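# Swing the cabinet door fully open and leave it

## Task

Swing the cabinet's door open to its full extent and leave it that way; the robot must not topple or finish the scene leaning, or the attempt counts as failed.

## Robot and tools

ROBOT. TidyBot++: a mobile base (0.54 m long, 0.50 m wide, 0.38 m tall) on four powered casters, carrying one seven-joint arm that ends in a right hand with three fingers (index, middle, ring) and a thumb. The shoulder sits 0.12 m ahead of the base centre and 0.68 m up. Segments: upper arm 0.42 m, forearm 0.31 m, wrist to hand point 0.30 m; straight fingers extend 0.12 m past that point. The arm starts folded, hand pointing down, reaching up to 0.17 m beyond the base front. Cameras: base_camera and wrist_camera. The wrist camera sits on a mast on the palm side and sees the index knuckle, fingers pointing up in its image; the open hand hides much of the frame. With arm joints 0, -1.2, 3.142, -2.03, 0, 0.075, 2.463 rad it looks forward, roughly level and upright; joint_6_rad tilts it.

FRAMES. Base frame: metres, origin on the floor below the base centre, x ahead, y to the left, z up. hand_pose and target use it. Odometry frame is where the base frame was at scene start; base_odometry heading is in rad, positive leftward, -3.142 to 3.142, and counts wheel turns, so slip looks like travel. base_tilt is in degrees, forward and right positive.

move. One action per call, built from any of base, joints, target, plus optional speeds and min_time_s; parts start together. base is an object of relative offsets from where the base is when the command starts, along its own axes: translate_m (forward +, -2 to 2 m), strafe_m (left +, -2 to 2 m), rotate_rad (counter-clockwise from above +, -6.3 to 6.3 rad). joints is an object of absolute targets by name: joint_1_rad..joint_7_rad in rad, and the 16 finger keys plus hand_current_limit and hand_speed on a -1 to 1 scale. target is one list of seven numbers, an absolute hand pose in the base frame: x, y, z in metres then quaternion qw, qx, qy, qz; alongside it joints may hold only hand keys, or the call is refused. speeds (per action): translate_m/strafe_m 0.05 to 0.5 m/s (name just one of them when combining), rotate_rad 0.1 to 1.57 rad/s. min_time_s 0.1 to 8 s is the shortest duration of the arm motions. cameras: list of base_camera, wrist_camera or all; omitted means all for an empty move, none otherwise. blocking true (default) waits for rest; false returns in about 0.5 s. An empty move just reports state and images. No action exceeds 15 s; base moves time out after 14 s.

ARM JOINTS (tolerance for done in brackets). joint_1_rad any angle (0.039), positive turns the arm clockwise from above, opposite to heading. joint_2_rad ±2.249 (0.097), 0 is upper arm vertical, positive leans forward. joint_3_rad any angle (0.061), from 3.14 positive swings a forward-bent forearm rightward. joint_4_rad ±2.579 (0.061), 0 straight, negative bends forward when joint_3 is 3.14. joint_5_rad any angle (0.114). joint_6_rad ±2.099 (0.114), negative bends the hand forward. joint_7_rad any angle (0.096), rolls the hand; 3.14 with hand down means palm forward, thumb right. Continuous joints take the shorter path; step under half a turn.

HAND. Each of 16 hinges has its own servo; keys hand_<finger>_mcp/_abd/_pip/_dip for index, middle, ring, and hand_thumb_cmc/_axl/_mcp/_ipl. Values map linearly between hinge stops; moving toward -1 curls fingers into the palm. Straight values: mcp 0.75, abd 0, pip 0.58, dip 0.70, thumb_cmc 0.71, axl 0.68, thumb_mcp 0.23, ipl 0.17. hand_current_limit maps -1..1 to 0..550 mA (start 0.4); hand_speed sets set-point speed (start -0.6). Omitted keys keep their goals. Three curled fingers can hook a bar 0.005 to 0.03 m thick with about 0.023 m behind it; a fast base pull can tear them off. A motor at 495 mA or more for 5 s shuts down for 10 s; full limit (+1) under load causes this.

TARGET BEHAVIOUR. The controller chooses joint angles, preferring near-folded ones; the elbow may swing, the path curves and may overshoot. Unreachable poses let the arm roam up to 10 s, ending time_out. After done the hand is usually within 4 cm and 10 degrees; correct by adding (wanted - read) position to the last target. Poses pointing forward, low and near the base are unreliable and can drive the arm into the base; nothing prevents base contact.

RESULT LINES. move: done or the worst status. base_status, joint_status, hand_status: done, moving, off_target, stopped, contact_stop, time_out, not_followed, torque_fault, limit_stop_at_motor_heat. hand_target: where joint targets would place the hand. joint_positions, motor_effort (% of max, peak in brackets), hand_state words (moving, goal, blocked, overload), per-motor current lines, Motor temperatures, on_its_own, pictures (image order). joint command not followed / pose unreachable means a check withheld arm targets.

OTHER TOOLS. wait: seconds 0 to 10, optional cameras; returns early once motions rest. stop: optional cameras; brakes running motions, which then hold and may keep pressing. zoom_image: camera plus region [x0, y0, x1, y1] pixels from top-left, at most 504 by 504, on the newest image. finished_scene: scene (1 or 2) ends the scene permanently; the door must stay open without help. Scene 1 is practice.

CAUTIONS. A refused call, or an unrequested stop (contact_stop, time_out, torque fault), cancels the remaining calls in that reply. Torque limits: 104.5 N m joints 1-4, 51.3 N m joints 5-7; exceeding one freezes the arm for 10 s. A blocked joint or base keeps pushing. The robot can tip if a raised arm snags while the base drives or turns, or from a stretched arm swinging sideways; pulling the arm back or backing away rights it. Motors heat when stretched or straining; 75 °C causes an over-temperature stop. Avoid slamming the door, hard hits, drops and strong shoves.

Each tool is called after "Call:" by a JSON object that holds its "fn" and its "kwargs".

## Session

Call:
{"fn": "move", "kwargs": {}}

Scene clock: 0.00 s.
Motor temperatures (°C): [30 34 32 25 36 40 41]
base_odometry: x=+0.000 y=+0.000 heading=+0.000
base_tilt: forward=+0.8 right=+0.3
base_status: not commanded
joint_positions: joint_1_rad=+0.000 joint_2_rad=-0.394 joint_3_rad=+3.151 joint_4_rad=-2.559 joint_5_rad=+0.006 joint_6_rad=-0.823 joint_7_rad=+3.124 hand_index_mcp=+0.753 hand_index_abd=+0.000 hand_index_pip=+0.577 hand_index_dip=+0.696 hand_middle_mcp=+0.753 hand_middle_abd=+0.000 hand_middle_pip=+0.577 hand_middle_dip=+0.696 hand_ring_mcp=+0.753 hand_ring_abd=+0.000 hand_ring_pip=+0.577 hand_ring_dip=+0.696 hand_thumb_cmc=+0.715 hand_thumb_axl=+0.677 hand_thumb_mcp=+0.223 hand_thumb_ipl=+0.168 hand_current_limit=+0.400 hand_speed=-0.600
joint_status: not commanded
hand_state: goal,goal,goal,goal,goal,goal,goal,goal,goal,goal,goal,goal,goal,goal,goal,goal
index_mcp_current_ma: 0
index_abd_current_ma: 0
index_pip_current_ma: 0
index_dip_current_ma: 0
middle_mcp_current_ma: 0
middle_abd_current_ma: 0
middle_pip_current_ma: 0
middle_dip_current_ma: 0
ring_mcp_current_ma: 0
ring_abd_current_ma: 0
ring_pip_current_ma: 0
ring_dip_current_ma: 0
thumb_cmc_current_ma: 0
thumb_axl_current_ma: 0
thumb_mcp_current_ma: -2
thumb_ipl_current_ma: 0
hand_goal_index_mcp: 0.754
hand_goal_index_abd: 0.000
hand_goal_index_pip: 0.576
hand_goal_index_dip: 0.696
hand_goal_middle_mcp: 0.754
hand_goal_middle_abd: 0.000
hand_goal_middle_pip: 0.576
hand_goal_middle_dip: 0.696
hand_goal_ring_mcp: 0.754
hand_goal_ring_abd: 0.000
hand_goal_ring_pip: 0.576
hand_goal_ring_dip: 0.696
hand_goal_thumb_cmc: 0.714
hand_goal_thumb_axl: 0.678
hand_goal_thumb_mcp: 0.226
hand_goal_thumb_ipl: 0.168
motor_effort: joint_1_rad=+0 joint_2_rad=+1 joint_3_rad=+1 joint_4_rad=+12 joint_5_rad=+0 joint_6_rad=+1 joint_7_rad=+0
hand_pose: x=+0.3475 y=-0.0256 z=+0.6094 quat_wxyz=(-0.054, -0.713, -0.697, -0.054) (m; base frame)
hand_target: x=+0.3475 y=-0.0256 z=+0.6093 quat_wxyz=(-0.054, -0.713, -0.697, -0.054) (m; base frame)
hand_status: not commanded
pictures: base_camera, wrist_camera
Images, in order (width x height): base_camera 644x364, wrist_camera 504x504.

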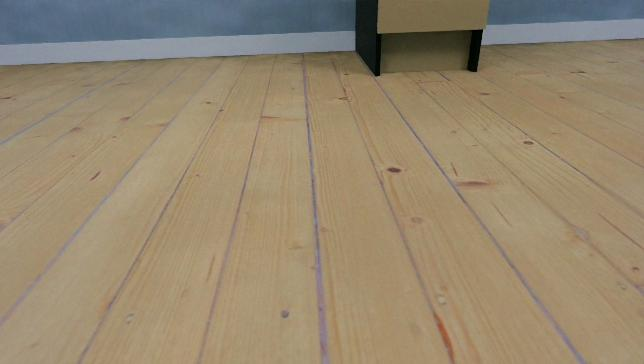

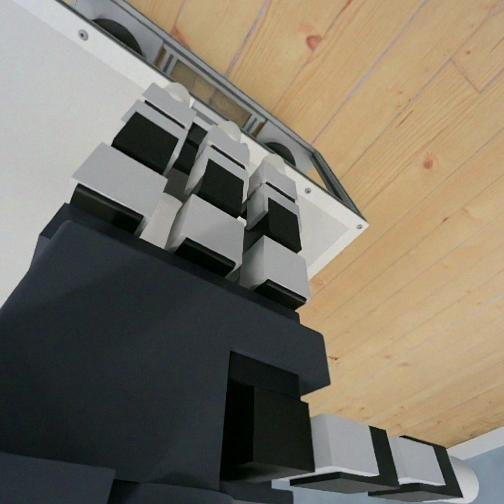

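Call:
{"fn": "move", "kwargs": {"joints": {"joint_1_rad": 0, "joint_2_rad": -1.2, "joint_3_rad": 3.142, "joint_4_rad": -2.03, "joint_5_rad": 0, "joint_6_rad": 0.075, "joint_7_rad": 2.463}, "cameras": ["all"]}}

Scene clock: 2.53 s.
move: done
base_odometry: x=+0.000 y=+0.000 heading=+0.000
base_tilt: forward=+0.8 right=+0.3
base_status: not commanded
joint_positions: joint_1_rad=+0.000 joint_2_rad=-1.191 joint_3_rad=+3.151 joint_4_rad=-2.047 joint_5_rad=+0.006 joint_6_rad=+0.013 joint_7_rad=+2.522 hand_index_mcp=+0.759 hand_index_abd=+0.000 hand_index_pip=+0.577 hand_index_dip=+0.696 hand_middle_mcp=+0.760 hand_middle_abd=+0.000 hand_middle_pip=+0.577 hand_middle_dip=+0.696 hand_ring_mcp=+0.759 hand_ring_abd=+0.000 hand_ring_pip=+0.577 hand_ring_dip=+0.696 hand_thumb_cmc=+0.720 hand_thumb_axl=+0.677 hand_thumb_mcp=+0.227 hand_thumb_ipl=+0.168 hand_current_limit=+0.400 hand_speed=-0.600
joint_status: all done
hand_state: goal,goal,goal,goal,goal,goal,goal,goal,goal,goal,goal,goal,goal,goal,goal,goal
index_mcp_current_ma: 4
index_abd_current_ma: 0
index_pip_current_ma: 0
index_dip_current_ma: 0
middle_mcp_current_ma: 4
middle_abd_current_ma: 0
middle_pip_current_ma: 0
middle_dip_current_ma: 0
ring_mcp_current_ma: 3
ring_abd_current_ma: 0
ring_pip_current_ma: 0
ring_dip_current_ma: 0
thumb_cmc_current_ma: 4
thumb_axl_current_ma: 0
thumb_mcp_current_ma: 0
thumb_ipl_current_ma: 0
hand_goal_index_mcp: 0.754
hand_goal_index_abd: 0.000
hand_goal_index_pip: 0.576
hand_goal_index_dip: 0.696
hand_goal_middle_mcp: 0.754
hand_goal_middle_abd: 0.000
hand_goal_middle_pip: 0.576
hand_goal_middle_dip: 0.696
hand_goal_ring_mcp: 0.754
hand_goal_ring_abd: 0.000
hand_goal_ring_pip: 0.576
hand_goal_ring_dip: 0.696
hand_goal_thumb_cmc: 0.714
hand_goal_thumb_axl: 0.678
hand_goal_thumb_mcp: 0.226
hand_goal_thumb_ipl: 0.168
motor_effort: joint_1_rad=+0(1) joint_2_rad=+15(17) joint_3_rad=+1(2) joint_4_rad=+14(19) joint_5_rad=+0(2) joint_6_rad=+6(9) joint_7_rad=+0(2)
hand_pose: x=+0.1532 y=-0.0718 z=+1.2860 quat_wxyz=(-0.420, -0.366, -0.184, -0.810) (m; base frame)
hand_target: x=+0.1276 y=-0.0699 z=+1.3015 quat_wxyz=(-0.401, -0.333, -0.159, -0.839) (m; base frame)
hand_status: not commanded
pictures: base_camera, wrist_camera
Images, in order (width x height): base_camera 644x364, wrist_camera 504x504.

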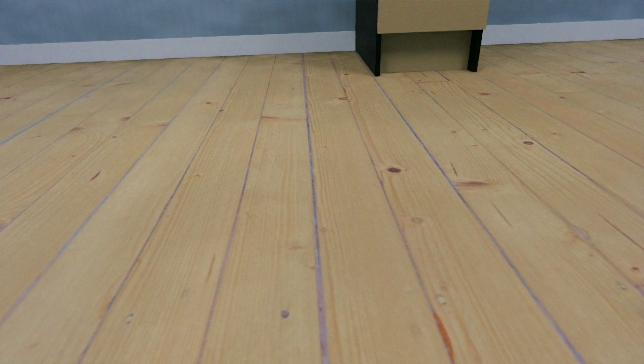

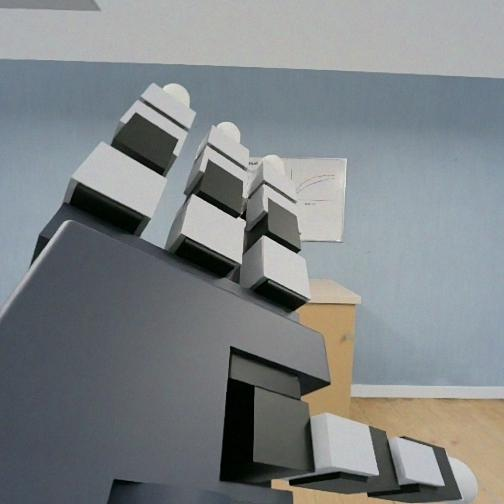

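Call:
{"fn": "move", "kwargs": {"joints": {"joint_1_rad": -0.2, "joint_6_rad": -0.25}, "cameras": ["wrist_camera"]}}

Call:
{"fn": "zoom_image", "kwargs": {"camera": "wrist_camera", "region": [300, 100, 504, 400]}}

Scene clock: 3.87 s.
move: done
base_odometry: x=+0.000 y=+0.000 heading=+0.000
base_tilt: forward=+0.8 right=+0.4
base_status: not commanded
joint_positions: joint_1_rad=-0.180 joint_2_rad=-1.191 joint_3_rad=+3.151 joint_4_rad=-2.047 joint_5_rad=+0.006 joint_6_rad=-0.184 joint_7_rad=+2.521 hand_index_mcp=+0.759 hand_index_abd=+0.000 hand_index_pip=+0.577 hand_index_dip=+0.696 hand_middle_mcp=+0.760 hand_middle_abd=+0.000 hand_middle_pip=+0.577 hand_middle_dip=+0.696 hand_ring_mcp=+0.759 hand_ring_abd=+0.000 hand_ring_pip=+0.577 hand_ring_dip=+0.696 hand_thumb_cmc=+0.720 hand_thumb_axl=+0.677 hand_thumb_mcp=+0.227 hand_thumb_ipl=+0.168 hand_current_limit=+0.400 hand_speed=-0.600
joint_status: all done
hand_state: goal,goal,goal,goal,goal,goal,goal,goal,goal,goal,goal,goal,goal,goal,goal,goal
index_mcp_current_ma: 4
index_abd_current_ma: 0
index_pip_current_ma: 0
index_dip_current_ma: 0
middle_mcp_current_ma: 4
middle_abd_current_ma: 0
middle_pip_current_ma: 0
middle_dip_current_ma: 0
ring_mcp_current_ma: 4
ring_abd_current_ma: 0
ring_pip_current_ma: 0
ring_dip_current_ma: 0
thumb_cmc_current_ma: 4
thumb_axl_current_ma: 0
thumb_mcp_current_ma: 0
thumb_ipl_current_ma: 0
hand_goal_index_mcp: 0.754
hand_goal_index_abd: 0.000
hand_goal_index_pip: 0.576
hand_goal_index_dip: 0.696
hand_goal_middle_mcp: 0.754
hand_goal_middle_abd: 0.000
hand_goal_middle_pip: 0.576
hand_goal_middle_dip: 0.696
hand_goal_ring_mcp: 0.754
hand_goal_ring_abd: 0.000
hand_goal_ring_pip: 0.576
hand_goal_ring_dip: 0.696
hand_goal_thumb_cmc: 0.714
hand_goal_thumb_axl: 0.678
hand_goal_thumb_mcp: 0.226
hand_goal_thumb_ipl: 0.168
motor_effort: joint_1_rad=+0(2) joint_2_rad=+15(16) joint_3_rad=+2(2) joint_4_rad=+15(15) joint_5_rad=+0(1) joint_6_rad=+8(9) joint_7_rad=+0(1)
hand_pose: x=+0.2084 y=-0.0569 z=+1.2447 quat_wxyz=(-0.328, -0.422, -0.263, -0.804) (m; base frame)
hand_target: x=+0.2125 y=-0.0524 z=+1.2343 quat_wxyz=(-0.291, -0.439, -0.267, -0.807) (m; base frame)
hand_status: not commanded
pictures: wrist_camera
Images, in order (width x height): wrist_camera 504x504.

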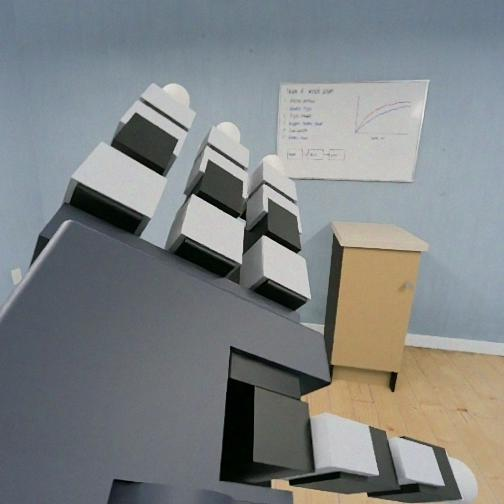

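Scaled by 1.680 from the camera's 504x504 image, which has a finer 720x720 frame.

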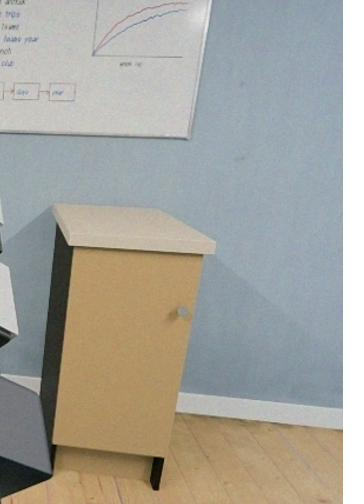

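Call:
{"fn": "move", "kwargs": {"base": {"translate_m": 0.6, "strafe_m": -0.6}, "joints": {"joint_1_rad": -0.4, "joint_6_rad": -0.4}, "cameras": ["all"]}}

Call:
{"fn": "zoom_image", "kwargs": {"camera": "wrist_camera", "region": [250, 100, 504, 400]}}

Scene clock: 8.13 s.
move: done
base_odometry: x=+0.600 y=-0.600 heading=+0.000
base_tilt: forward=+0.8 right=+0.4
base_status: done
joint_positions: joint_1_rad=-0.385 joint_2_rad=-1.192 joint_3_rad=+3.149 joint_4_rad=-2.046 joint_5_rad=+0.006 joint_6_rad=-0.332 joint_7_rad=+2.520 hand_index_mcp=+0.760 hand_index_abd=+0.000 hand_index_pip=+0.577 hand_index_dip=+0.696 hand_middle_mcp=+0.761 hand_middle_abd=+0.000 hand_middle_pip=+0.577 hand_middle_dip=+0.696 hand_ring_mcp=+0.760 hand_ring_abd=+0.000 hand_ring_pip=+0.577 hand_ring_dip=+0.696 hand_thumb_cmc=+0.720 hand_thumb_axl=+0.677 hand_thumb_mcp=+0.227 hand_thumb_ipl=+0.168 hand_current_limit=+0.400 hand_speed=-0.600
joint_status: all done
hand_state: goal,goal,goal,goal,goal,goal,goal,goal,goal,goal,goal,goal,goal,goal,goal,goal
index_mcp_current_ma: 5
index_abd_current_ma: 0
index_pip_current_ma: 0
index_dip_current_ma: 0
middle_mcp_current_ma: 5
middle_abd_current_ma: 0
middle_pip_current_ma: 0
middle_dip_current_ma: 0
ring_mcp_current_ma: 5
ring_abd_current_ma: 0
ring_pip_current_ma: 0
ring_dip_current_ma: 0
thumb_cmc_current_ma: 4
thumb_axl_current_ma: 0
thumb_mcp_current_ma: 0
thumb_ipl_current_ma: 0
hand_goal_index_mcp: 0.754
hand_goal_index_abd: 0.000
hand_goal_index_pip: 0.576
hand_goal_index_dip: 0.696
hand_goal_middle_mcp: 0.754
hand_goal_middle_abd: 0.000
hand_goal_middle_pip: 0.576
hand_goal_middle_dip: 0.696
hand_goal_ring_mcp: 0.754
hand_goal_ring_abd: 0.000
hand_goal_ring_pip: 0.576
hand_goal_ring_dip: 0.696
hand_goal_thumb_cmc: 0.714
hand_goal_thumb_axl: 0.678
hand_goal_thumb_mcp: 0.226
hand_goal_thumb_ipl: 0.168
motor_effort: joint_1_rad=+0(3) joint_2_rad=+14(16) joint_3_rad=+1(3) joint_4_rad=+15(15) joint_5_rad=-1(1) joint_6_rad=+8(9) joint_7_rad=+1(2)
hand_pose: x=+0.2417 y=-0.0264 z=+1.2091 quat_wxyz=(-0.233, -0.440, -0.344, -0.796) (m; base frame)
hand_target: x=+0.2444 y=-0.0229 z=+1.1961 quat_wxyz=(-0.199, -0.461, -0.347, -0.792) (m; base frame)
hand_status: not commanded
pictures: base_camera, wrist_camera
Images, in order (width x height): base_camera 644x364, wrist_camera 504x504.

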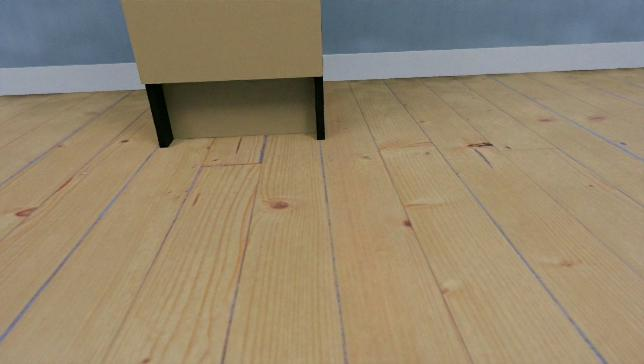

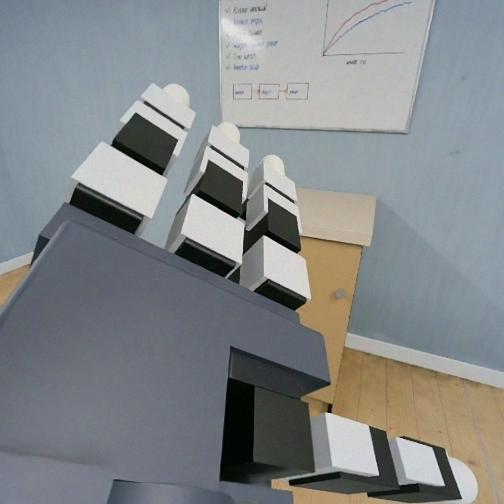

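Scaled by 1.680 from the camera's 504x504 image, which has a finer 720x720 frame.

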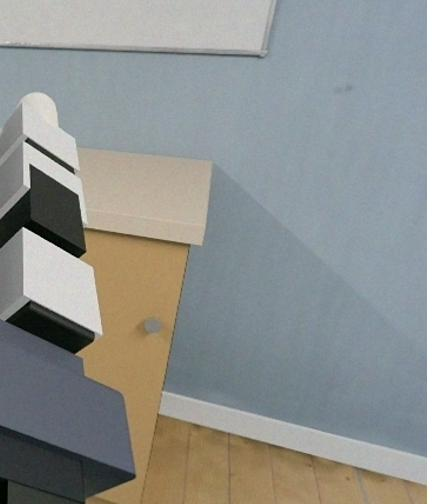

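Call:
{"fn": "move", "kwargs": {"base": {"translate_m": 0.11, "strafe_m": -0.217, "rotate_rad": 0.14}, "joints": {"joint_1_rad": -0.4, "joint_6_rad": -0.4, "hand_thumb_cmc": 0.0}, "cameras": ["all"]}}

Call:
{"fn": "zoom_image", "kwargs": {"camera": "wrist_camera", "region": [250, 100, 504, 400]}}

Scene clock: 11.17 s.
move: off_target
base_odometry: x=+0.710 y=-0.817 heading=+0.141
base_tilt: forward=+0.8 right=+0.4
base_status: done
joint_positions: joint_1_rad=-0.390 joint_2_rad=-1.192 joint_3_rad=+3.148 joint_4_rad=-2.046 joint_5_rad=+0.006 joint_6_rad=-0.332 joint_7_rad=+2.520 hand_index_mcp=+0.760 hand_index_abd=+0.000 hand_index_pip=+0.577 hand_index_dip=+0.696 hand_middle_mcp=+0.761 hand_middle_abd=+0.000 hand_middle_pip=+0.577 hand_middle_dip=+0.696 hand_ring_mcp=+0.760 hand_ring_abd=+0.000 hand_ring_pip=+0.577 hand_ring_dip=+0.696 hand_thumb_cmc=+0.021 hand_thumb_axl=+0.677 hand_thumb_mcp=+0.227 hand_thumb_ipl=+0.168 hand_current_limit=+0.400 hand_speed=-0.600
joint_status: hand_thumb_cmc off_target (ended at +0.021, target +0.000); the others done
hand_state: goal,goal,goal,goal,goal,goal,goal,goal,goal,goal,goal,goal,blocked,goal,goal,goal
index_mcp_current_ma: 5
index_abd_current_ma: 0
index_pip_current_ma: 0
index_dip_current_ma: 0
middle_mcp_current_ma: 6
middle_abd_current_ma: 0
middle_pip_current_ma: 0
middle_dip_current_ma: 0
ring_mcp_current_ma: 5
ring_abd_current_ma: 0
ring_pip_current_ma: 0
ring_dip_current_ma: 0
thumb_cmc_current_ma: 27
thumb_axl_current_ma: 0
thumb_mcp_current_ma: 0
thumb_ipl_current_ma: 0
hand_goal_index_mcp: 0.754
hand_goal_index_abd: 0.000
hand_goal_index_pip: 0.576
hand_goal_index_dip: 0.696
hand_goal_middle_mcp: 0.754
hand_goal_middle_abd: 0.000
hand_goal_middle_pip: 0.576
hand_goal_middle_dip: 0.696
hand_goal_ring_mcp: 0.754
hand_goal_ring_abd: 0.000
hand_goal_ring_pip: 0.576
hand_goal_ring_dip: 0.696
hand_goal_thumb_cmc: 0.000
hand_goal_thumb_axl: 0.678
hand_goal_thumb_mcp: 0.226
hand_goal_thumb_ipl: 0.168
motor_effort: joint_1_rad=+0(2) joint_2_rad=+15(16) joint_3_rad=+1(3) joint_4_rad=+15(16) joint_5_rad=+0(1) joint_6_rad=+8(9) joint_7_rad=+0(1)
hand_pose: x=+0.2418 y=-0.0255 z=+1.2090 quat_wxyz=(-0.231, -0.440, -0.345, -0.797) (m; base frame)
hand_target: x=+0.2444 y=-0.0229 z=+1.1961 quat_wxyz=(-0.199, -0.461, -0.347, -0.792) (m; base frame)
hand_status: not commanded
pictures: base_camera, wrist_camera
Images, in order (width x height): base_camera 644x364, wrist_camera 504x504.

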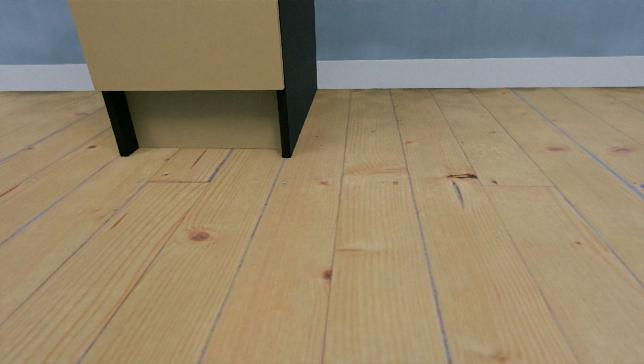

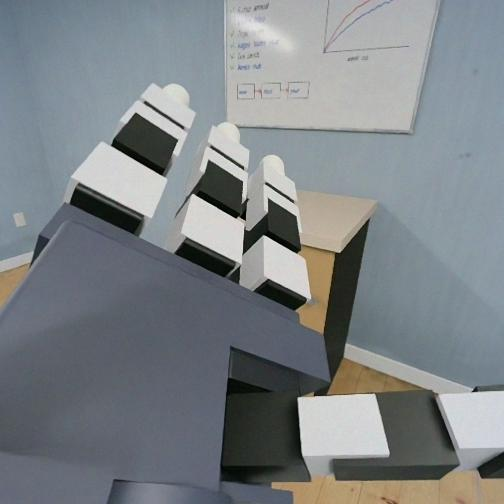

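Scaled by 1.680 from the camera's 504x504 image, which has a finer 720x720 frame.

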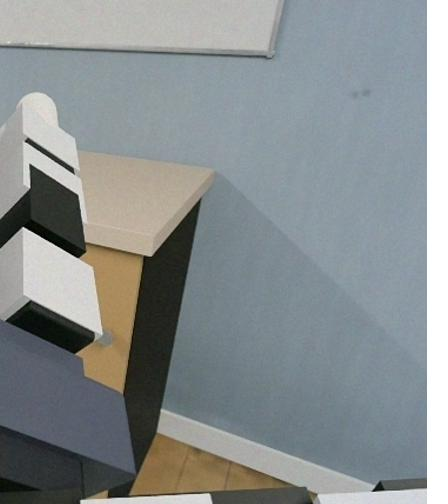

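Call:
{"fn": "move", "kwargs": {"target": [0.36, 0.0, 0.98, 0.147, -0.513, -0.4615, -0.708], "joints": {"hand_thumb_cmc": -0.57}, "min_time_s": 3}}

Call:
{"fn": "move", "kwargs": {"target": [0.50, 0.15, 0.70, 0.5, -0.5, -0.5, -0.5], "min_time_s": 3, "cameras": ["all"]}}

Scene clock: 17.20 s.
move: done
base_odometry: x=+0.710 y=-0.817 heading=+0.141
base_tilt: forward=+0.8 right=+0.4
base_status: not commanded
joint_positions: joint_1_rad=-0.721 joint_2_rad=-1.205 joint_3_rad=+3.741 joint_4_rad=-2.271 joint_5_rad=-0.549 joint_6_rad=-0.668 joint_7_rad=+3.112 hand_index_mcp=+0.760 hand_index_abd=+0.001 hand_index_pip=+0.577 hand_index_dip=+0.696 hand_middle_mcp=+0.761 hand_middle_abd=+0.001 hand_middle_pip=+0.577 hand_middle_dip=+0.696 hand_ring_mcp=+0.760 hand_ring_abd=+0.001 hand_ring_pip=+0.577 hand_ring_dip=+0.696 hand_thumb_cmc=-0.554 hand_thumb_axl=+0.677 hand_thumb_mcp=+0.227 hand_thumb_ipl=+0.168 hand_current_limit=+0.400 hand_speed=-0.600
joint_status: all done
hand_state: goal,goal,goal,goal,goal,goal,goal,goal,goal,goal,goal,goal,goal,goal,goal,goal
index_mcp_current_ma: 5
index_abd_current_ma: 0
index_pip_current_ma: 0
index_dip_current_ma: 0
middle_mcp_current_ma: 6
middle_abd_current_ma: 0
middle_pip_current_ma: 0
middle_dip_current_ma: 0
ring_mcp_current_ma: 5
ring_abd_current_ma: 0
ring_pip_current_ma: 0
ring_dip_current_ma: 0
thumb_cmc_current_ma: 18
thumb_axl_current_ma: 0
thumb_mcp_current_ma: 0
thumb_ipl_current_ma: 0
hand_goal_index_mcp: 0.754
hand_goal_index_abd: 0.000
hand_goal_index_pip: 0.576
hand_goal_index_dip: 0.696
hand_goal_middle_mcp: 0.754
hand_goal_middle_abd: 0.000
hand_goal_middle_pip: 0.576
hand_goal_middle_dip: 0.696
hand_goal_ring_mcp: 0.754
hand_goal_ring_abd: 0.000
hand_goal_ring_pip: 0.576
hand_goal_ring_dip: 0.696
hand_goal_thumb_cmc: -0.570
hand_goal_thumb_axl: 0.678
hand_goal_thumb_mcp: 0.226
hand_goal_thumb_ipl: 0.168
motor_effort: joint_1_rad=+0(1) joint_2_rad=+13(15) joint_3_rad=-4(4) joint_4_rad=+14(16) joint_5_rad=-5(6) joint_6_rad=+5(9) joint_7_rad=+0(2)
hand_pose: x=+0.3749 y=-0.0216 z=+0.9884 quat_wxyz=(+0.115, -0.537, -0.435, -0.713) (m; base frame)
hand_target: x=+0.3600 y=+0.0000 z=+0.9800 quat_wxyz=(+0.147, -0.513, -0.462, -0.708) (m; base frame)
hand_status: done (0.028 m and 5.5 deg from the pose sent, 0.259 m and 47.5 deg at the start)
pictures: none

Scene clock: 20.50 s.
move: done
base_odometry: x=+0.710 y=-0.817 heading=+0.141
base_tilt: forward=+0.8 right=+0.4
base_status: not commanded
joint_positions: joint_1_rad=-1.794 joint_2_rad=-1.495 joint_3_rad=+4.624 joint_4_rad=-2.271 joint_5_rad=-0.114 joint_6_rad=-0.668 joint_7_rad=+3.113 hand_index_mcp=+0.756 hand_index_abd=+0.001 hand_index_pip=+0.577 hand_index_dip=+0.696 hand_middle_mcp=+0.757 hand_middle_abd=+0.001 hand_middle_pip=+0.577 hand_middle_dip=+0.696 hand_ring_mcp=+0.756 hand_ring_abd=+0.002 hand_ring_pip=+0.577 hand_ring_dip=+0.696 hand_thumb_cmc=-0.554 hand_thumb_axl=+0.677 hand_thumb_mcp=+0.227 hand_thumb_ipl=+0.168 hand_current_limit=+0.400 hand_speed=-0.600
joint_status: not commanded
hand_state: goal,goal,goal,goal,goal,goal,goal,goal,goal,goal,goal,goal,goal,goal,goal,goal
index_mcp_current_ma: 1
index_abd_current_ma: 0
index_pip_current_ma: 0
index_dip_current_ma: 0
middle_mcp_current_ma: 1
middle_abd_current_ma: 0
middle_pip_current_ma: 0
middle_dip_current_ma: 0
ring_mcp_current_ma: 1
ring_abd_current_ma: 0
ring_pip_current_ma: 0
ring_dip_current_ma: 0
thumb_cmc_current_ma: 18
thumb_axl_current_ma: 0
thumb_mcp_current_ma: 0
thumb_ipl_current_ma: 0
hand_goal_index_mcp: 0.754
hand_goal_index_abd: 0.000
hand_goal_index_pip: 0.576
hand_goal_index_dip: 0.696
hand_goal_middle_mcp: 0.754
hand_goal_middle_abd: 0.000
hand_goal_middle_pip: 0.576
hand_goal_middle_dip: 0.696
hand_goal_ring_mcp: 0.754
hand_goal_ring_abd: 0.000
hand_goal_ring_pip: 0.576
hand_goal_ring_dip: 0.696
hand_goal_thumb_cmc: -0.570
hand_goal_thumb_axl: 0.678
hand_goal_thumb_mcp: 0.226
hand_goal_thumb_ipl: 0.168
motor_effort: joint_1_rad=+0(1) joint_2_rad=+18(18) joint_3_rad=-10(11) joint_4_rad=+2(15) joint_5_rad=-5(7) joint_6_rad=+0(5) joint_7_rad=+1(1)
hand_pose: x=+0.4875 y=+0.1493 z=+0.7127 quat_wxyz=(+0.514, -0.494, -0.499, -0.493) (m; base frame)
hand_target: x=+0.5000 y=+0.1500 z=+0.7000 quat_wxyz=(+0.500, -0.500, -0.500, -0.500) (m; base frame)
hand_status: done (0.018 m and 1.9 deg from the pose sent, 0.358 m and 51.6 deg at the start)
pictures: base_camera, wrist_camera
Images, in order (width x height): base_camera 644x364, wrist_camera 504x504.

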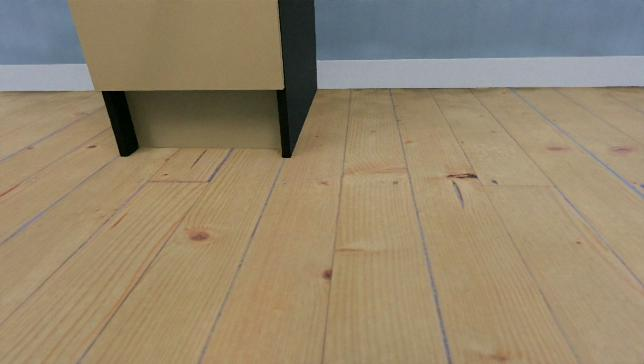

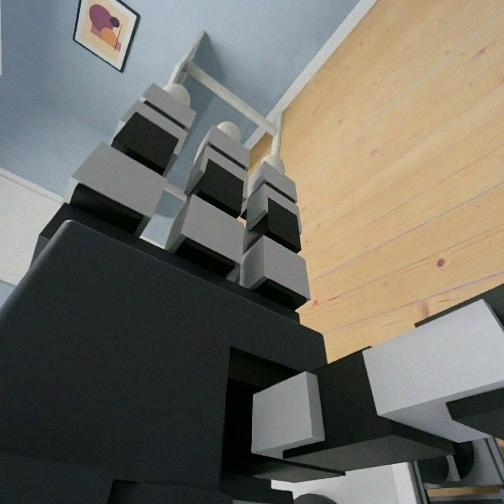

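Call:
{"fn": "move", "kwargs": {"base": {"translate_m": 0.28, "strafe_m": -0.08}, "speeds": {"translate_m": 0.25}, "joints": {"hand_index_mcp": 0.068, "hand_index_pip": 0.0, "hand_middle_mcp": 0.068, "hand_middle_pip": 0.0, "hand_thumb_cmc": -0.67, "hand_thumb_mcp": -0.337, "hand_thumb_ipl": 0.708}, "cameras": ["all"]}}

Call:
{"fn": "zoom_image", "kwargs": {"camera": "wrist_camera", "region": [150, 0, 504, 354]}}

Scene clock: 23.10 s.
move: done
base_odometry: x=+0.999 y=-0.857 heading=+0.141
base_tilt: forward=+0.8 right=+0.4
base_status: done
joint_positions: joint_1_rad=-1.794 joint_2_rad=-1.496 joint_3_rad=+4.624 joint_4_rad=-2.270 joint_5_rad=-0.111 joint_6_rad=-0.668 joint_7_rad=+3.113 hand_index_mcp=+0.070 hand_index_abd=+0.002 hand_index_pip=+0.003 hand_index_dip=+0.696 hand_middle_mcp=+0.070 hand_middle_abd=+0.002 hand_middle_pip=+0.003 hand_middle_dip=+0.696 hand_ring_mcp=+0.756 hand_ring_abd=+0.002 hand_ring_pip=+0.577 hand_ring_dip=+0.696 hand_thumb_cmc=-0.650 hand_thumb_axl=+0.678 hand_thumb_mcp=-0.334 hand_thumb_ipl=+0.706 hand_current_limit=+0.400 hand_speed=-0.600
joint_status: all done
hand_state: goal,goal,goal,goal,goal,goal,goal,goal,goal,goal,goal,goal,goal,goal,goal,goal
index_mcp_current_ma: 1
index_abd_current_ma: 0
index_pip_current_ma: 1
index_dip_current_ma: 0
middle_mcp_current_ma: 1
middle_abd_current_ma: 0
middle_pip_current_ma: 1
middle_dip_current_ma: 0
ring_mcp_current_ma: 1
ring_abd_current_ma: 1
ring_pip_current_ma: 0
ring_dip_current_ma: 0
thumb_cmc_current_ma: 24
thumb_axl_current_ma: 0
thumb_mcp_current_ma: 1
thumb_ipl_current_ma: -1
hand_goal_index_mcp: 0.068
hand_goal_index_abd: 0.000
hand_goal_index_pip: 0.000
hand_goal_index_dip: 0.696
hand_goal_middle_mcp: 0.068
hand_goal_middle_abd: 0.000
hand_goal_middle_pip: 0.000
hand_goal_middle_dip: 0.696
hand_goal_ring_mcp: 0.754
hand_goal_ring_abd: 0.000
hand_goal_ring_pip: 0.576
hand_goal_ring_dip: 0.696
hand_goal_thumb_cmc: -0.670
hand_goal_thumb_axl: 0.678
hand_goal_thumb_mcp: -0.336
hand_goal_thumb_ipl: 0.708
motor_effort: joint_1_rad=+0(1) joint_2_rad=+18(18) joint_3_rad=-9(11) joint_4_rad=+2(4) joint_5_rad=-6(6) joint_6_rad=+0(2) joint_7_rad=+1(1)
hand_pose: x=+0.4877 y=+0.1493 z=+0.7122 quat_wxyz=(+0.513, -0.494, -0.499, -0.493) (m; base frame)
hand_target: x=+0.5000 y=+0.1500 z=+0.7000 quat_wxyz=(+0.500, -0.500, -0.500, -0.500) (m; base frame)
hand_status: not commanded
pictures: base_camera, wrist_camera
Images, in order (width x height): base_camera 644x364, wrist_camera 504x504.

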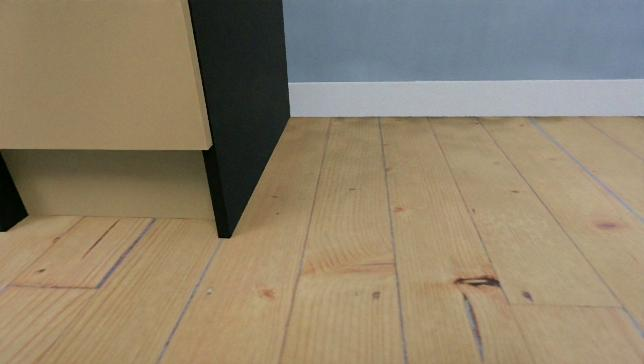

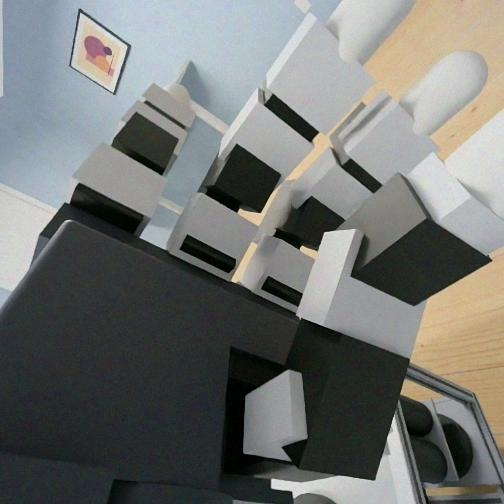

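Scaled by 1.424 from the camera's 504x504 image, which has a finer 720x720 frame.

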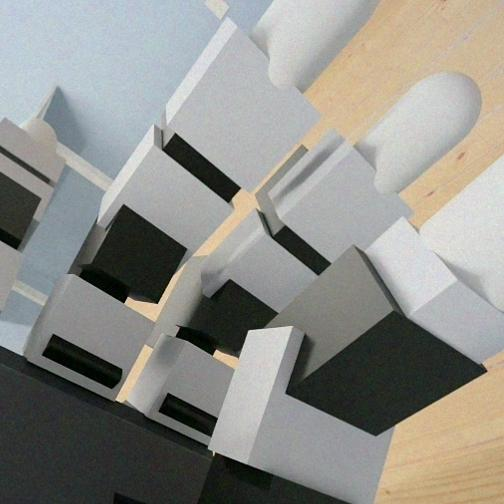

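Call:
{"fn": "move", "kwargs": {"joints": {"joint_1_rad": -0.75, "joint_2_rad": -1.2, "joint_3_rad": 3.142, "joint_4_rad": -2.03, "joint_5_rad": 0, "joint_6_rad": -0.65, "joint_7_rad": 2.463}, "cameras": ["wrist_camera"]}}

Call:
{"fn": "zoom_image", "kwargs": {"camera": "wrist_camera", "region": [250, 0, 504, 254]}}

Scene clock: 26.43 s.
move: done
base_odometry: x=+0.999 y=-0.857 heading=+0.141
base_tilt: forward=+0.8 right=+0.4
base_status: not commanded
joint_positions: joint_1_rad=-0.772 joint_2_rad=-1.214 joint_3_rad=+3.157 joint_4_rad=-2.056 joint_5_rad=-0.046 joint_6_rad=-0.668 joint_7_rad=+2.523 hand_index_mcp=+0.070 hand_index_abd=+0.002 hand_index_pip=+0.003 hand_index_dip=+0.696 hand_middle_mcp=+0.070 hand_middle_abd=+0.002 hand_middle_pip=+0.003 hand_middle_dip=+0.696 hand_ring_mcp=+0.759 hand_ring_abd=+0.002 hand_ring_pip=+0.577 hand_ring_dip=+0.696 hand_thumb_cmc=-0.658 hand_thumb_axl=+0.678 hand_thumb_mcp=-0.336 hand_thumb_ipl=+0.706 hand_current_limit=+0.400 hand_speed=-0.600
joint_status: all done
hand_state: goal,goal,goal,goal,goal,goal,goal,goal,goal,goal,goal,goal,goal,goal,goal,goal
index_mcp_current_ma: 1
index_abd_current_ma: 0
index_pip_current_ma: 1
index_dip_current_ma: 0
middle_mcp_current_ma: 1
middle_abd_current_ma: 0
middle_pip_current_ma: 1
middle_dip_current_ma: 0
ring_mcp_current_ma: 3
ring_abd_current_ma: 1
ring_pip_current_ma: 0
ring_dip_current_ma: 0
thumb_cmc_current_ma: 12
thumb_axl_current_ma: 0
thumb_mcp_current_ma: 0
thumb_ipl_current_ma: -1
hand_goal_index_mcp: 0.068
hand_goal_index_abd: 0.000
hand_goal_index_pip: 0.000
hand_goal_index_dip: 0.696
hand_goal_middle_mcp: 0.068
hand_goal_middle_abd: 0.000
hand_goal_middle_pip: 0.000
hand_goal_middle_dip: 0.696
hand_goal_ring_mcp: 0.754
hand_goal_ring_abd: 0.000
hand_goal_ring_pip: 0.576
hand_goal_ring_dip: 0.696
hand_goal_thumb_cmc: -0.670
hand_goal_thumb_axl: 0.678
hand_goal_thumb_mcp: -0.336
hand_goal_thumb_ipl: 0.708
motor_effort: joint_1_rad=+0(2) joint_2_rad=+14(19) joint_3_rad=+1(12) joint_4_rad=+15(15) joint_5_rad=+0(7) joint_6_rad=+9(9) joint_7_rad=+0(2)
hand_pose: x=+0.2655 y=+0.0492 z=+1.1094 quat_wxyz=(-0.039, -0.453, -0.514, -0.728) (m; base frame)
hand_target: x=+0.2656 y=+0.0411 z=+1.1255 quat_wxyz=(-0.052, -0.460, -0.493, -0.737) (m; base frame)
hand_status: not commanded
pictures: wrist_camera
Images, in order (width x height): wrist_camera 504x504.

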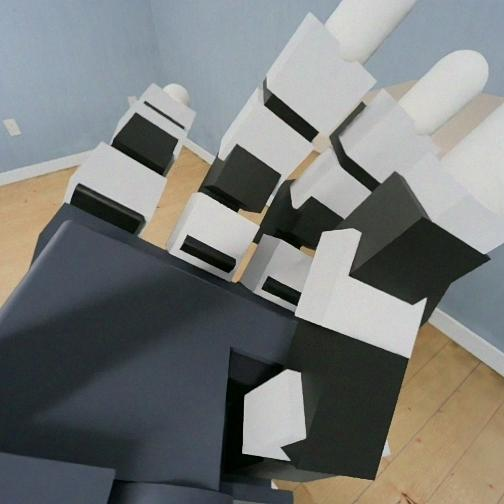

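Scaled by 1.984 from the camera's 504x504 image, which has a finer 720x720 frame.

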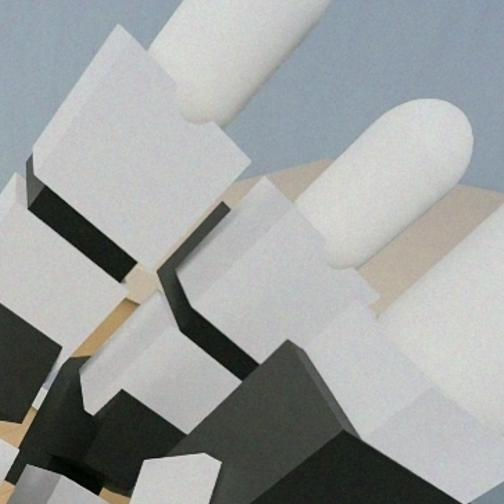

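Call:
{"fn": "move", "kwargs": {"joints": {"hand_index_mcp": 1, "hand_index_pip": 0.577, "hand_middle_mcp": 1, "hand_middle_pip": 0.577, "hand_ring_mcp": 1, "hand_thumb_cmc": 0.9, "hand_thumb_mcp": 0.226, "hand_thumb_ipl": 0.168, "hand_speed": 0.3}, "cameras": ["wrist_camera"]}}

Call:
{"fn": "zoom_image", "kwargs": {"camera": "wrist_camera", "region": [250, 100, 504, 400]}}

Scene clock: 27.43 s.
move: done
base_odometry: x=+0.999 y=-0.857 heading=+0.141
base_tilt: forward=+0.8 right=+0.4
base_status: not commanded
joint_positions: joint_1_rad=-0.772 joint_2_rad=-1.213 joint_3_rad=+3.157 joint_4_rad=-2.052 joint_5_rad=-0.044 joint_6_rad=-0.668 joint_7_rad=+2.520 hand_index_mcp=+1.000 hand_index_abd=+0.002 hand_index_pip=+0.578 hand_index_dip=+0.696 hand_middle_mcp=+1.000 hand_middle_abd=+0.002 hand_middle_pip=+0.578 hand_middle_dip=+0.696 hand_ring_mcp=+1.000 hand_ring_abd=+0.002 hand_ring_pip=+0.577 hand_ring_dip=+0.696 hand_thumb_cmc=+0.904 hand_thumb_axl=+0.678 hand_thumb_mcp=+0.224 hand_thumb_ipl=+0.170 hand_current_limit=+0.400 hand_speed=+0.300
joint_status: all done
hand_state: goal,goal,goal,goal,goal,goal,goal,goal,goal,goal,goal,goal,goal,goal,goal,goal
index_mcp_current_ma: 0
index_abd_current_ma: 0
index_pip_current_ma: 0
index_dip_current_ma: 0
middle_mcp_current_ma: 0
middle_abd_current_ma: 0
middle_pip_current_ma: 0
middle_dip_current_ma: 0
ring_mcp_current_ma: 0
ring_abd_current_ma: 1
ring_pip_current_ma: 0
ring_dip_current_ma: 0
thumb_cmc_current_ma: 2
thumb_axl_current_ma: 0
thumb_mcp_current_ma: -1
thumb_ipl_current_ma: 1
hand_goal_index_mcp: 1.000
hand_goal_index_abd: 0.000
hand_goal_index_pip: 0.578
hand_goal_index_dip: 0.696
hand_goal_middle_mcp: 1.000
hand_goal_middle_abd: 0.000
hand_goal_middle_pip: 0.578
hand_goal_middle_dip: 0.696
hand_goal_ring_mcp: 1.000
hand_goal_ring_abd: 0.000
hand_goal_ring_pip: 0.576
hand_goal_ring_dip: 0.696
hand_goal_thumb_cmc: 0.900
hand_goal_thumb_axl: 0.678
hand_goal_thumb_mcp: 0.226
hand_goal_thumb_ipl: 0.168
motor_effort: joint_1_rad=+0(0) joint_2_rad=+14(15) joint_3_rad=+2(2) joint_4_rad=+15(16) joint_5_rad=+0(1) joint_6_rad=+9(10) joint_7_rad=+0(1)
hand_pose: x=+0.2653 y=+0.0484 z=+1.1111 quat_wxyz=(-0.040, -0.453, -0.513, -0.728) (m; base frame)
hand_target: x=+0.2656 y=+0.0411 z=+1.1255 quat_wxyz=(-0.052, -0.460, -0.493, -0.737) (m; base frame)
hand_status: not commanded
pictures: wrist_camera
Images, in order (width x height): wrist_camera 504x504.

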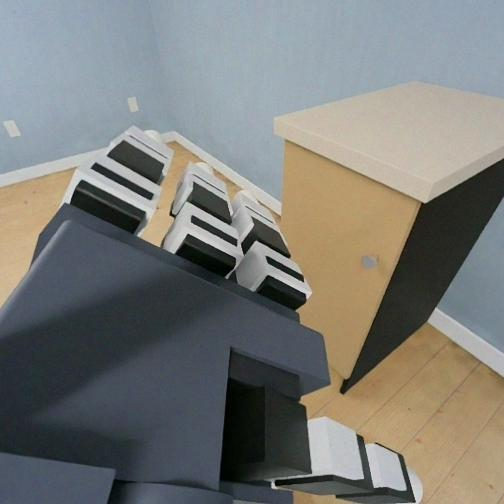

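Scaled by 1.680 from the camera's 504x504 image, which has a finer 720x720 frame.

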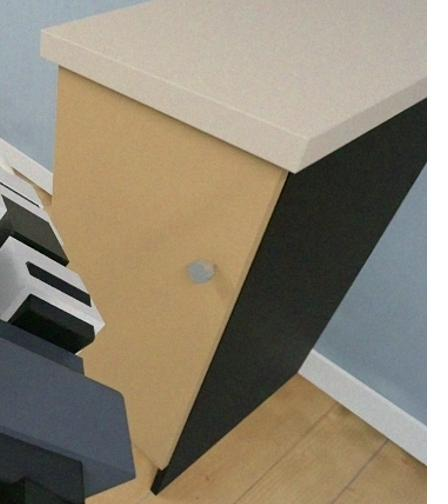

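Great view. Zoom in on the knob.

Call:
{"fn": "zoom_image", "kwargs": {"camera": "wrist_camera", "region": [330, 225, 410, 305]}}

Scaled by 6.300 from the camera's 504x504 image, which has a finer 720x720 frame.

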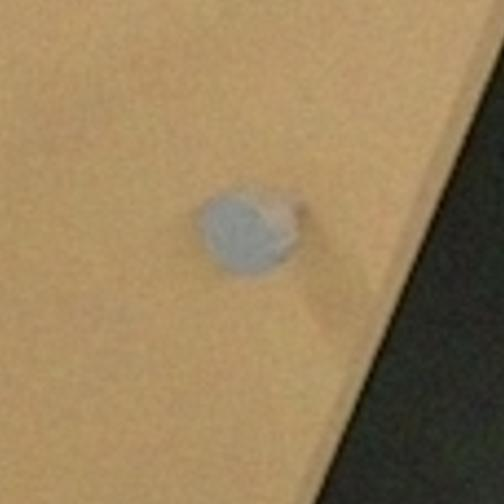

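Call:
{"fn": "move", "kwargs": {"target": [0.36, 0.0, 0.98, 0.147, -0.513, -0.4615, -0.708], "joints": {"hand_ring_mcp": 0.754, "hand_index_mcp": 0.178, "hand_index_pip": 0.0, "hand_middle_mcp": 0.178, "hand_middle_pip": 0.0, "hand_thumb_cmc": -0.67, "hand_thumb_mcp": -0.225, "hand_thumb_ipl": 0.708, "hand_speed": -0.4}}}

Call:
{"fn": "move", "kwargs": {"target": [0.53, 0.19, 0.655, 0.5, -0.5, -0.5, -0.5], "min_time_s": 3, "cameras": ["all"]}}

Scene clock: 30.93 s.
move: done
base_odometry: x=+0.999 y=-0.857 heading=+0.141
base_tilt: forward=+0.7 right=+0.4
base_status: not commanded
joint_positions: joint_1_rad=-0.767 joint_2_rad=-1.213 joint_3_rad=+3.740 joint_4_rad=-2.269 joint_5_rad=-0.547 joint_6_rad=-0.669 joint_7_rad=+3.110 hand_index_mcp=+0.187 hand_index_abd=+0.002 hand_index_pip=+0.003 hand_index_dip=+0.696 hand_middle_mcp=+0.188 hand_middle_abd=+0.002 hand_middle_pip=+0.003 hand_middle_dip=+0.696 hand_ring_mcp=+0.766 hand_ring_abd=+0.002 hand_ring_pip=+0.577 hand_ring_dip=+0.696 hand_thumb_cmc=-0.654 hand_thumb_axl=+0.678 hand_thumb_mcp=-0.223 hand_thumb_ipl=+0.706 hand_current_limit=+0.400 hand_speed=-0.400
joint_status: all done
hand_state: goal,goal,goal,goal,goal,goal,goal,goal,goal,goal,goal,goal,goal,goal,goal,goal
index_mcp_current_ma: 8
index_abd_current_ma: 0
index_pip_current_ma: 1
index_dip_current_ma: 0
middle_mcp_current_ma: 9
middle_abd_current_ma: 0
middle_pip_current_ma: 1
middle_dip_current_ma: 0
ring_mcp_current_ma: 12
ring_abd_current_ma: 1
ring_pip_current_ma: 0
ring_dip_current_ma: 0
thumb_cmc_current_ma: 19
thumb_axl_current_ma: 0
thumb_mcp_current_ma: 0
thumb_ipl_current_ma: -1
hand_goal_index_mcp: 0.178
hand_goal_index_abd: 0.000
hand_goal_index_pip: 0.000
hand_goal_index_dip: 0.696
hand_goal_middle_mcp: 0.178
hand_goal_middle_abd: 0.000
hand_goal_middle_pip: 0.000
hand_goal_middle_dip: 0.696
hand_goal_ring_mcp: 0.754
hand_goal_ring_abd: 0.000
hand_goal_ring_pip: 0.576
hand_goal_ring_dip: 0.696
hand_goal_thumb_cmc: -0.670
hand_goal_thumb_axl: 0.678
hand_goal_thumb_mcp: -0.224
hand_goal_thumb_ipl: 0.708
motor_effort: joint_1_rad=+0(0) joint_2_rad=+13(15) joint_3_rad=-4(4) joint_4_rad=+14(16) joint_5_rad=-5(5) joint_6_rad=+4(10) joint_7_rad=+1(1)
hand_pose: x=+0.3735 y=-0.0118 z=+0.9907 quat_wxyz=(+0.131, -0.524, -0.446, -0.714) (m; base frame)
hand_target: x=+0.3600 y=+0.0000 z=+0.9800 quat_wxyz=(+0.147, -0.513, -0.462, -0.708) (m; base frame)
hand_status: done (0.021 m and 2.9 deg from the pose sent, 0.169 m and 23.4 deg at the start)
pictures: none

Scene clock: 34.23 s.
move: done
base_odometry: x=+0.999 y=-0.857 heading=+0.141
base_tilt: forward=+0.8 right=+0.4
base_status: not commanded
joint_positions: joint_1_rad=-1.943 joint_2_rad=-1.592 joint_3_rad=+4.720 joint_4_rad=-2.252 joint_5_rad=+0.006 joint_6_rad=-0.573 joint_7_rad=+3.111 hand_index_mcp=+0.180 hand_index_abd=+0.002 hand_index_pip=+0.003 hand_index_dip=+0.696 hand_middle_mcp=+0.180 hand_middle_abd=+0.002 hand_middle_pip=+0.003 hand_middle_dip=+0.696 hand_ring_mcp=+0.756 hand_ring_abd=+0.002 hand_ring_pip=+0.577 hand_ring_dip=+0.696 hand_thumb_cmc=-0.654 hand_thumb_axl=+0.678 hand_thumb_mcp=-0.223 hand_thumb_ipl=+0.706 hand_current_limit=+0.400 hand_speed=-0.400
joint_status: not commanded
hand_state: goal,goal,goal,goal,goal,goal,goal,goal,goal,goal,goal,goal,goal,goal,goal,goal
index_mcp_current_ma: 1
index_abd_current_ma: 0
index_pip_current_ma: 1
index_dip_current_ma: 0
middle_mcp_current_ma: 1
middle_abd_current_ma: 0
middle_pip_current_ma: 1
middle_dip_current_ma: 0
ring_mcp_current_ma: 1
ring_abd_current_ma: 1
ring_pip_current_ma: 0
ring_dip_current_ma: 0
thumb_cmc_current_ma: 19
thumb_axl_current_ma: 0
thumb_mcp_current_ma: 0
thumb_ipl_current_ma: -1
hand_goal_index_mcp: 0.178
hand_goal_index_abd: 0.000
hand_goal_index_pip: 0.000
hand_goal_index_dip: 0.696
hand_goal_middle_mcp: 0.178
hand_goal_middle_abd: 0.000
hand_goal_middle_pip: 0.000
hand_goal_middle_dip: 0.696
hand_goal_ring_mcp: 0.754
hand_goal_ring_abd: 0.000
hand_goal_ring_pip: 0.576
hand_goal_ring_dip: 0.696
hand_goal_thumb_cmc: -0.670
hand_goal_thumb_axl: 0.678
hand_goal_thumb_mcp: -0.224
hand_goal_thumb_ipl: 0.708
motor_effort: joint_1_rad=+0(1) joint_2_rad=+18(19) joint_3_rad=-11(12) joint_4_rad=-1(15) joint_5_rad=-4(6) joint_6_rad=+0(5) joint_7_rad=+1(2)
hand_pose: x=+0.5060 y=+0.1913 z=+0.6665 quat_wxyz=(+0.527, -0.493, -0.500, -0.479) (m; base frame)
hand_target: x=+0.5300 y=+0.1900 z=+0.6550 quat_wxyz=(+0.500, -0.500, -0.500, -0.500) (m; base frame)
hand_status: done (0.027 m and 4.0 deg from the pose sent, 0.422 m and 49.7 deg at the start)
pictures: base_camera, wrist_camera
Images, in order (width x height): base_camera 644x364, wrist_camera 504x504.

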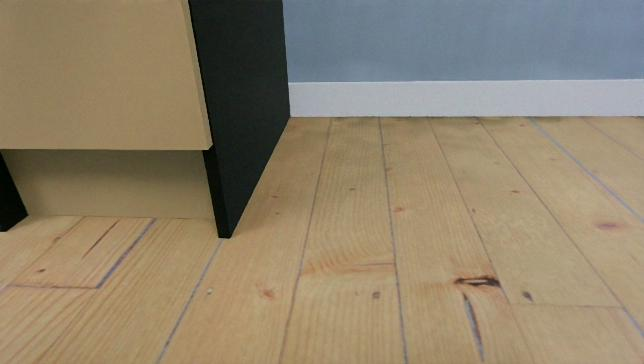

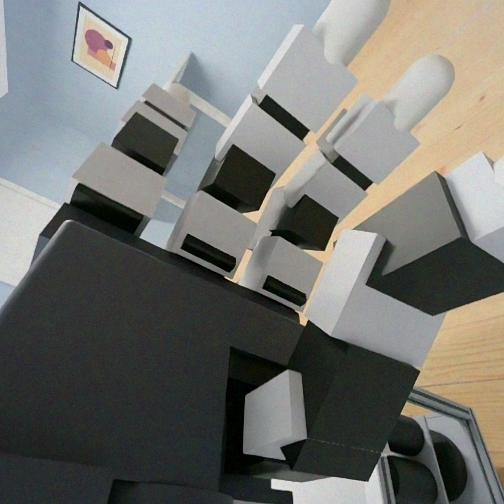

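Call:
{"fn": "move", "kwargs": {"target": [0.63, 0.193, 0.648, 0.5, -0.5, -0.5, -0.5], "min_time_s": 2, "cameras": ["wrist_camera"]}}

Call:
{"fn": "zoom_image", "kwargs": {"camera": "wrist_camera", "region": [250, 0, 504, 254]}}

Scene clock: 36.67 s.
move: done
base_odometry: x=+0.999 y=-0.857 heading=+0.141
base_tilt: forward=+0.8 right=+0.4
base_status: not commanded
joint_positions: joint_1_rad=-2.095 joint_2_rad=-1.619 joint_3_rad=+4.720 joint_4_rad=-1.930 joint_5_rad=+0.049 joint_6_rad=-0.623 joint_7_rad=+3.111 hand_index_mcp=+0.180 hand_index_abd=+0.002 hand_index_pip=+0.003 hand_index_dip=+0.696 hand_middle_mcp=+0.180 hand_middle_abd=+0.002 hand_middle_pip=+0.003 hand_middle_dip=+0.696 hand_ring_mcp=+0.756 hand_ring_abd=+0.002 hand_ring_pip=+0.577 hand_ring_dip=+0.696 hand_thumb_cmc=-0.654 hand_thumb_axl=+0.678 hand_thumb_mcp=-0.223 hand_thumb_ipl=+0.706 hand_current_limit=+0.400 hand_speed=-0.400
joint_status: not commanded
hand_state: goal,goal,goal,goal,goal,goal,goal,goal,goal,goal,goal,goal,goal,goal,goal,goal
index_mcp_current_ma: 1
index_abd_current_ma: 0
index_pip_current_ma: 1
index_dip_current_ma: 0
middle_mcp_current_ma: 1
middle_abd_current_ma: 0
middle_pip_current_ma: 1
middle_dip_current_ma: 0
ring_mcp_current_ma: 1
ring_abd_current_ma: 1
ring_pip_current_ma: 0
ring_dip_current_ma: 0
thumb_cmc_current_ma: 19
thumb_axl_current_ma: 0
thumb_mcp_current_ma: 0
thumb_ipl_current_ma: -1
hand_goal_index_mcp: 0.178
hand_goal_index_abd: 0.000
hand_goal_index_pip: 0.000
hand_goal_index_dip: 0.696
hand_goal_middle_mcp: 0.178
hand_goal_middle_abd: 0.000
hand_goal_middle_pip: 0.000
hand_goal_middle_dip: 0.696
hand_goal_ring_mcp: 0.754
hand_goal_ring_abd: 0.000
hand_goal_ring_pip: 0.576
hand_goal_ring_dip: 0.696
hand_goal_thumb_cmc: -0.670
hand_goal_thumb_axl: 0.678
hand_goal_thumb_mcp: -0.224
hand_goal_thumb_ipl: 0.708
motor_effort: joint_1_rad=+0(0) joint_2_rad=+22(22) joint_3_rad=-14(15) joint_4_rad=-1(2) joint_5_rad=-5(6) joint_6_rad=+1(1) joint_7_rad=+1(2)
hand_pose: x=+0.6433 y=+0.1801 z=+0.6549 quat_wxyz=(+0.492, -0.520, -0.475, -0.512) (m; base frame)
hand_target: x=+0.6300 y=+0.1930 z=+0.6480 quat_wxyz=(+0.500, -0.500, -0.500, -0.500) (m; base frame)
hand_status: done (0.020 m and 4.0 deg from the pose sent, 0.125 m and 4.0 deg at the start)
pictures: wrist_camera
Images, in order (width x height): wrist_camera 504x504.

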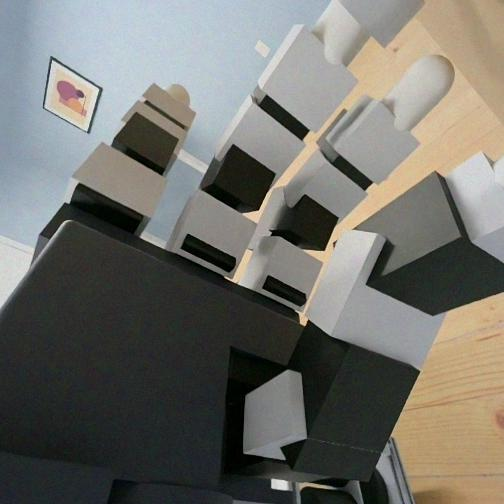

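Scaled by 1.984 from the camera's 504x504 image, which has a finer 720x720 frame.

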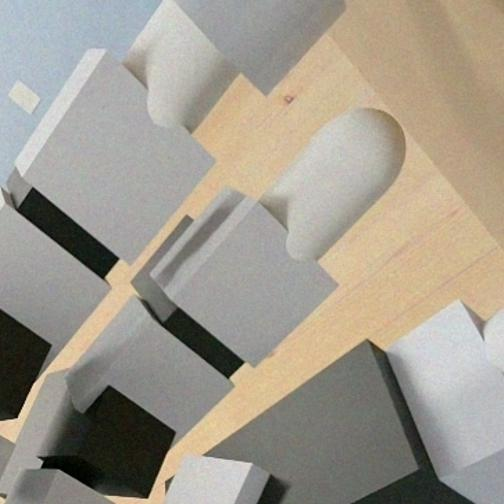

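Call:
{"fn": "zoom_image", "kwargs": {"camera": "wrist_camera", "region": [310, 0, 504, 100]}}

Scaled by 2.598 from the camera's 504x504 image, which has a finer 720x720 frame.

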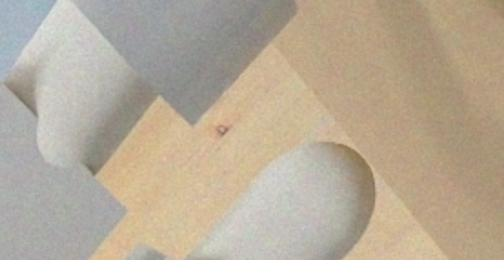

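Call:
{"fn": "move", "kwargs": {"target": [0.59, 0.203, 0.69, 0.5, -0.5, -0.5, -0.5], "min_time_s": 2, "cameras": ["wrist_camera"]}}

Call:
{"fn": "zoom_image", "kwargs": {"camera": "wrist_camera", "region": [250, 0, 504, 254]}}

Scene clock: 41.50 s.
move: done
base_odometry: x=+0.999 y=-0.857 heading=+0.141
base_tilt: forward=+0.8 right=+0.4
base_status: not commanded
joint_positions: joint_1_rad=-2.095 joint_2_rad=-1.563 joint_3_rad=+4.698 joint_4_rad=-2.040 joint_5_rad=+0.044 joint_6_rad=-0.623 joint_7_rad=+3.111 hand_index_mcp=+0.180 hand_index_abd=+0.002 hand_index_pip=+0.003 hand_index_dip=+0.696 hand_middle_mcp=+0.180 hand_middle_abd=+0.002 hand_middle_pip=+0.003 hand_middle_dip=+0.696 hand_ring_mcp=+0.756 hand_ring_abd=+0.002 hand_ring_pip=+0.577 hand_ring_dip=+0.696 hand_thumb_cmc=-0.654 hand_thumb_axl=+0.678 hand_thumb_mcp=-0.223 hand_thumb_ipl=+0.706 hand_current_limit=+0.400 hand_speed=-0.400
joint_status: not commanded
hand_state: goal,goal,goal,goal,goal,goal,goal,goal,goal,goal,goal,goal,goal,goal,goal,goal
index_mcp_current_ma: 1
index_abd_current_ma: 0
index_pip_current_ma: 1
index_dip_current_ma: 0
middle_mcp_current_ma: 1
middle_abd_current_ma: 0
middle_pip_current_ma: 1
middle_dip_current_ma: 0
ring_mcp_current_ma: 1
ring_abd_current_ma: 1
ring_pip_current_ma: 0
ring_dip_current_ma: 0
thumb_cmc_current_ma: 19
thumb_axl_current_ma: 0
thumb_mcp_current_ma: 0
thumb_ipl_current_ma: -1
hand_goal_index_mcp: 0.178
hand_goal_index_abd: 0.000
hand_goal_index_pip: 0.000
hand_goal_index_dip: 0.696
hand_goal_middle_mcp: 0.178
hand_goal_middle_abd: 0.000
hand_goal_middle_pip: 0.000
hand_goal_middle_dip: 0.696
hand_goal_ring_mcp: 0.754
hand_goal_ring_abd: 0.000
hand_goal_ring_pip: 0.576
hand_goal_ring_dip: 0.696
hand_goal_thumb_cmc: -0.670
hand_goal_thumb_axl: 0.678
hand_goal_thumb_mcp: -0.224
hand_goal_thumb_ipl: 0.708
motor_effort: joint_1_rad=+0(1) joint_2_rad=+21(23) joint_3_rad=-13(15) joint_4_rad=+0(2) joint_5_rad=-4(6) joint_6_rad=+1(1) joint_7_rad=+1(2)
hand_pose: x=+0.5829 y=+0.2095 z=+0.6723 quat_wxyz=(+0.499, -0.490, -0.523, -0.487) (m; base frame)
hand_target: x=+0.5900 y=+0.2030 z=+0.6900 quat_wxyz=(+0.500, -0.500, -0.500, -0.500) (m; base frame)
hand_status: done (0.020 m and 3.2 deg from the pose sent, 0.068 m and 4.0 deg at the start)
pictures: wrist_camera
Images, in order (width x height): wrist_camera 504x504.

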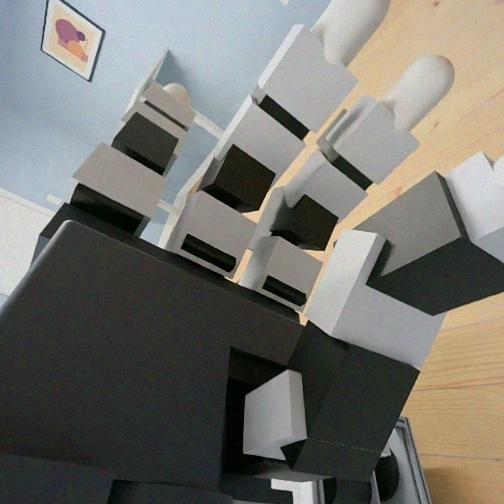

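Scaled by 1.984 from the camera's 504x504 image, which has a finer 720x720 frame.

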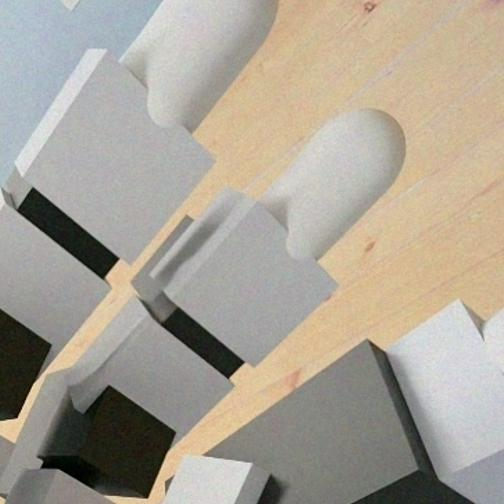

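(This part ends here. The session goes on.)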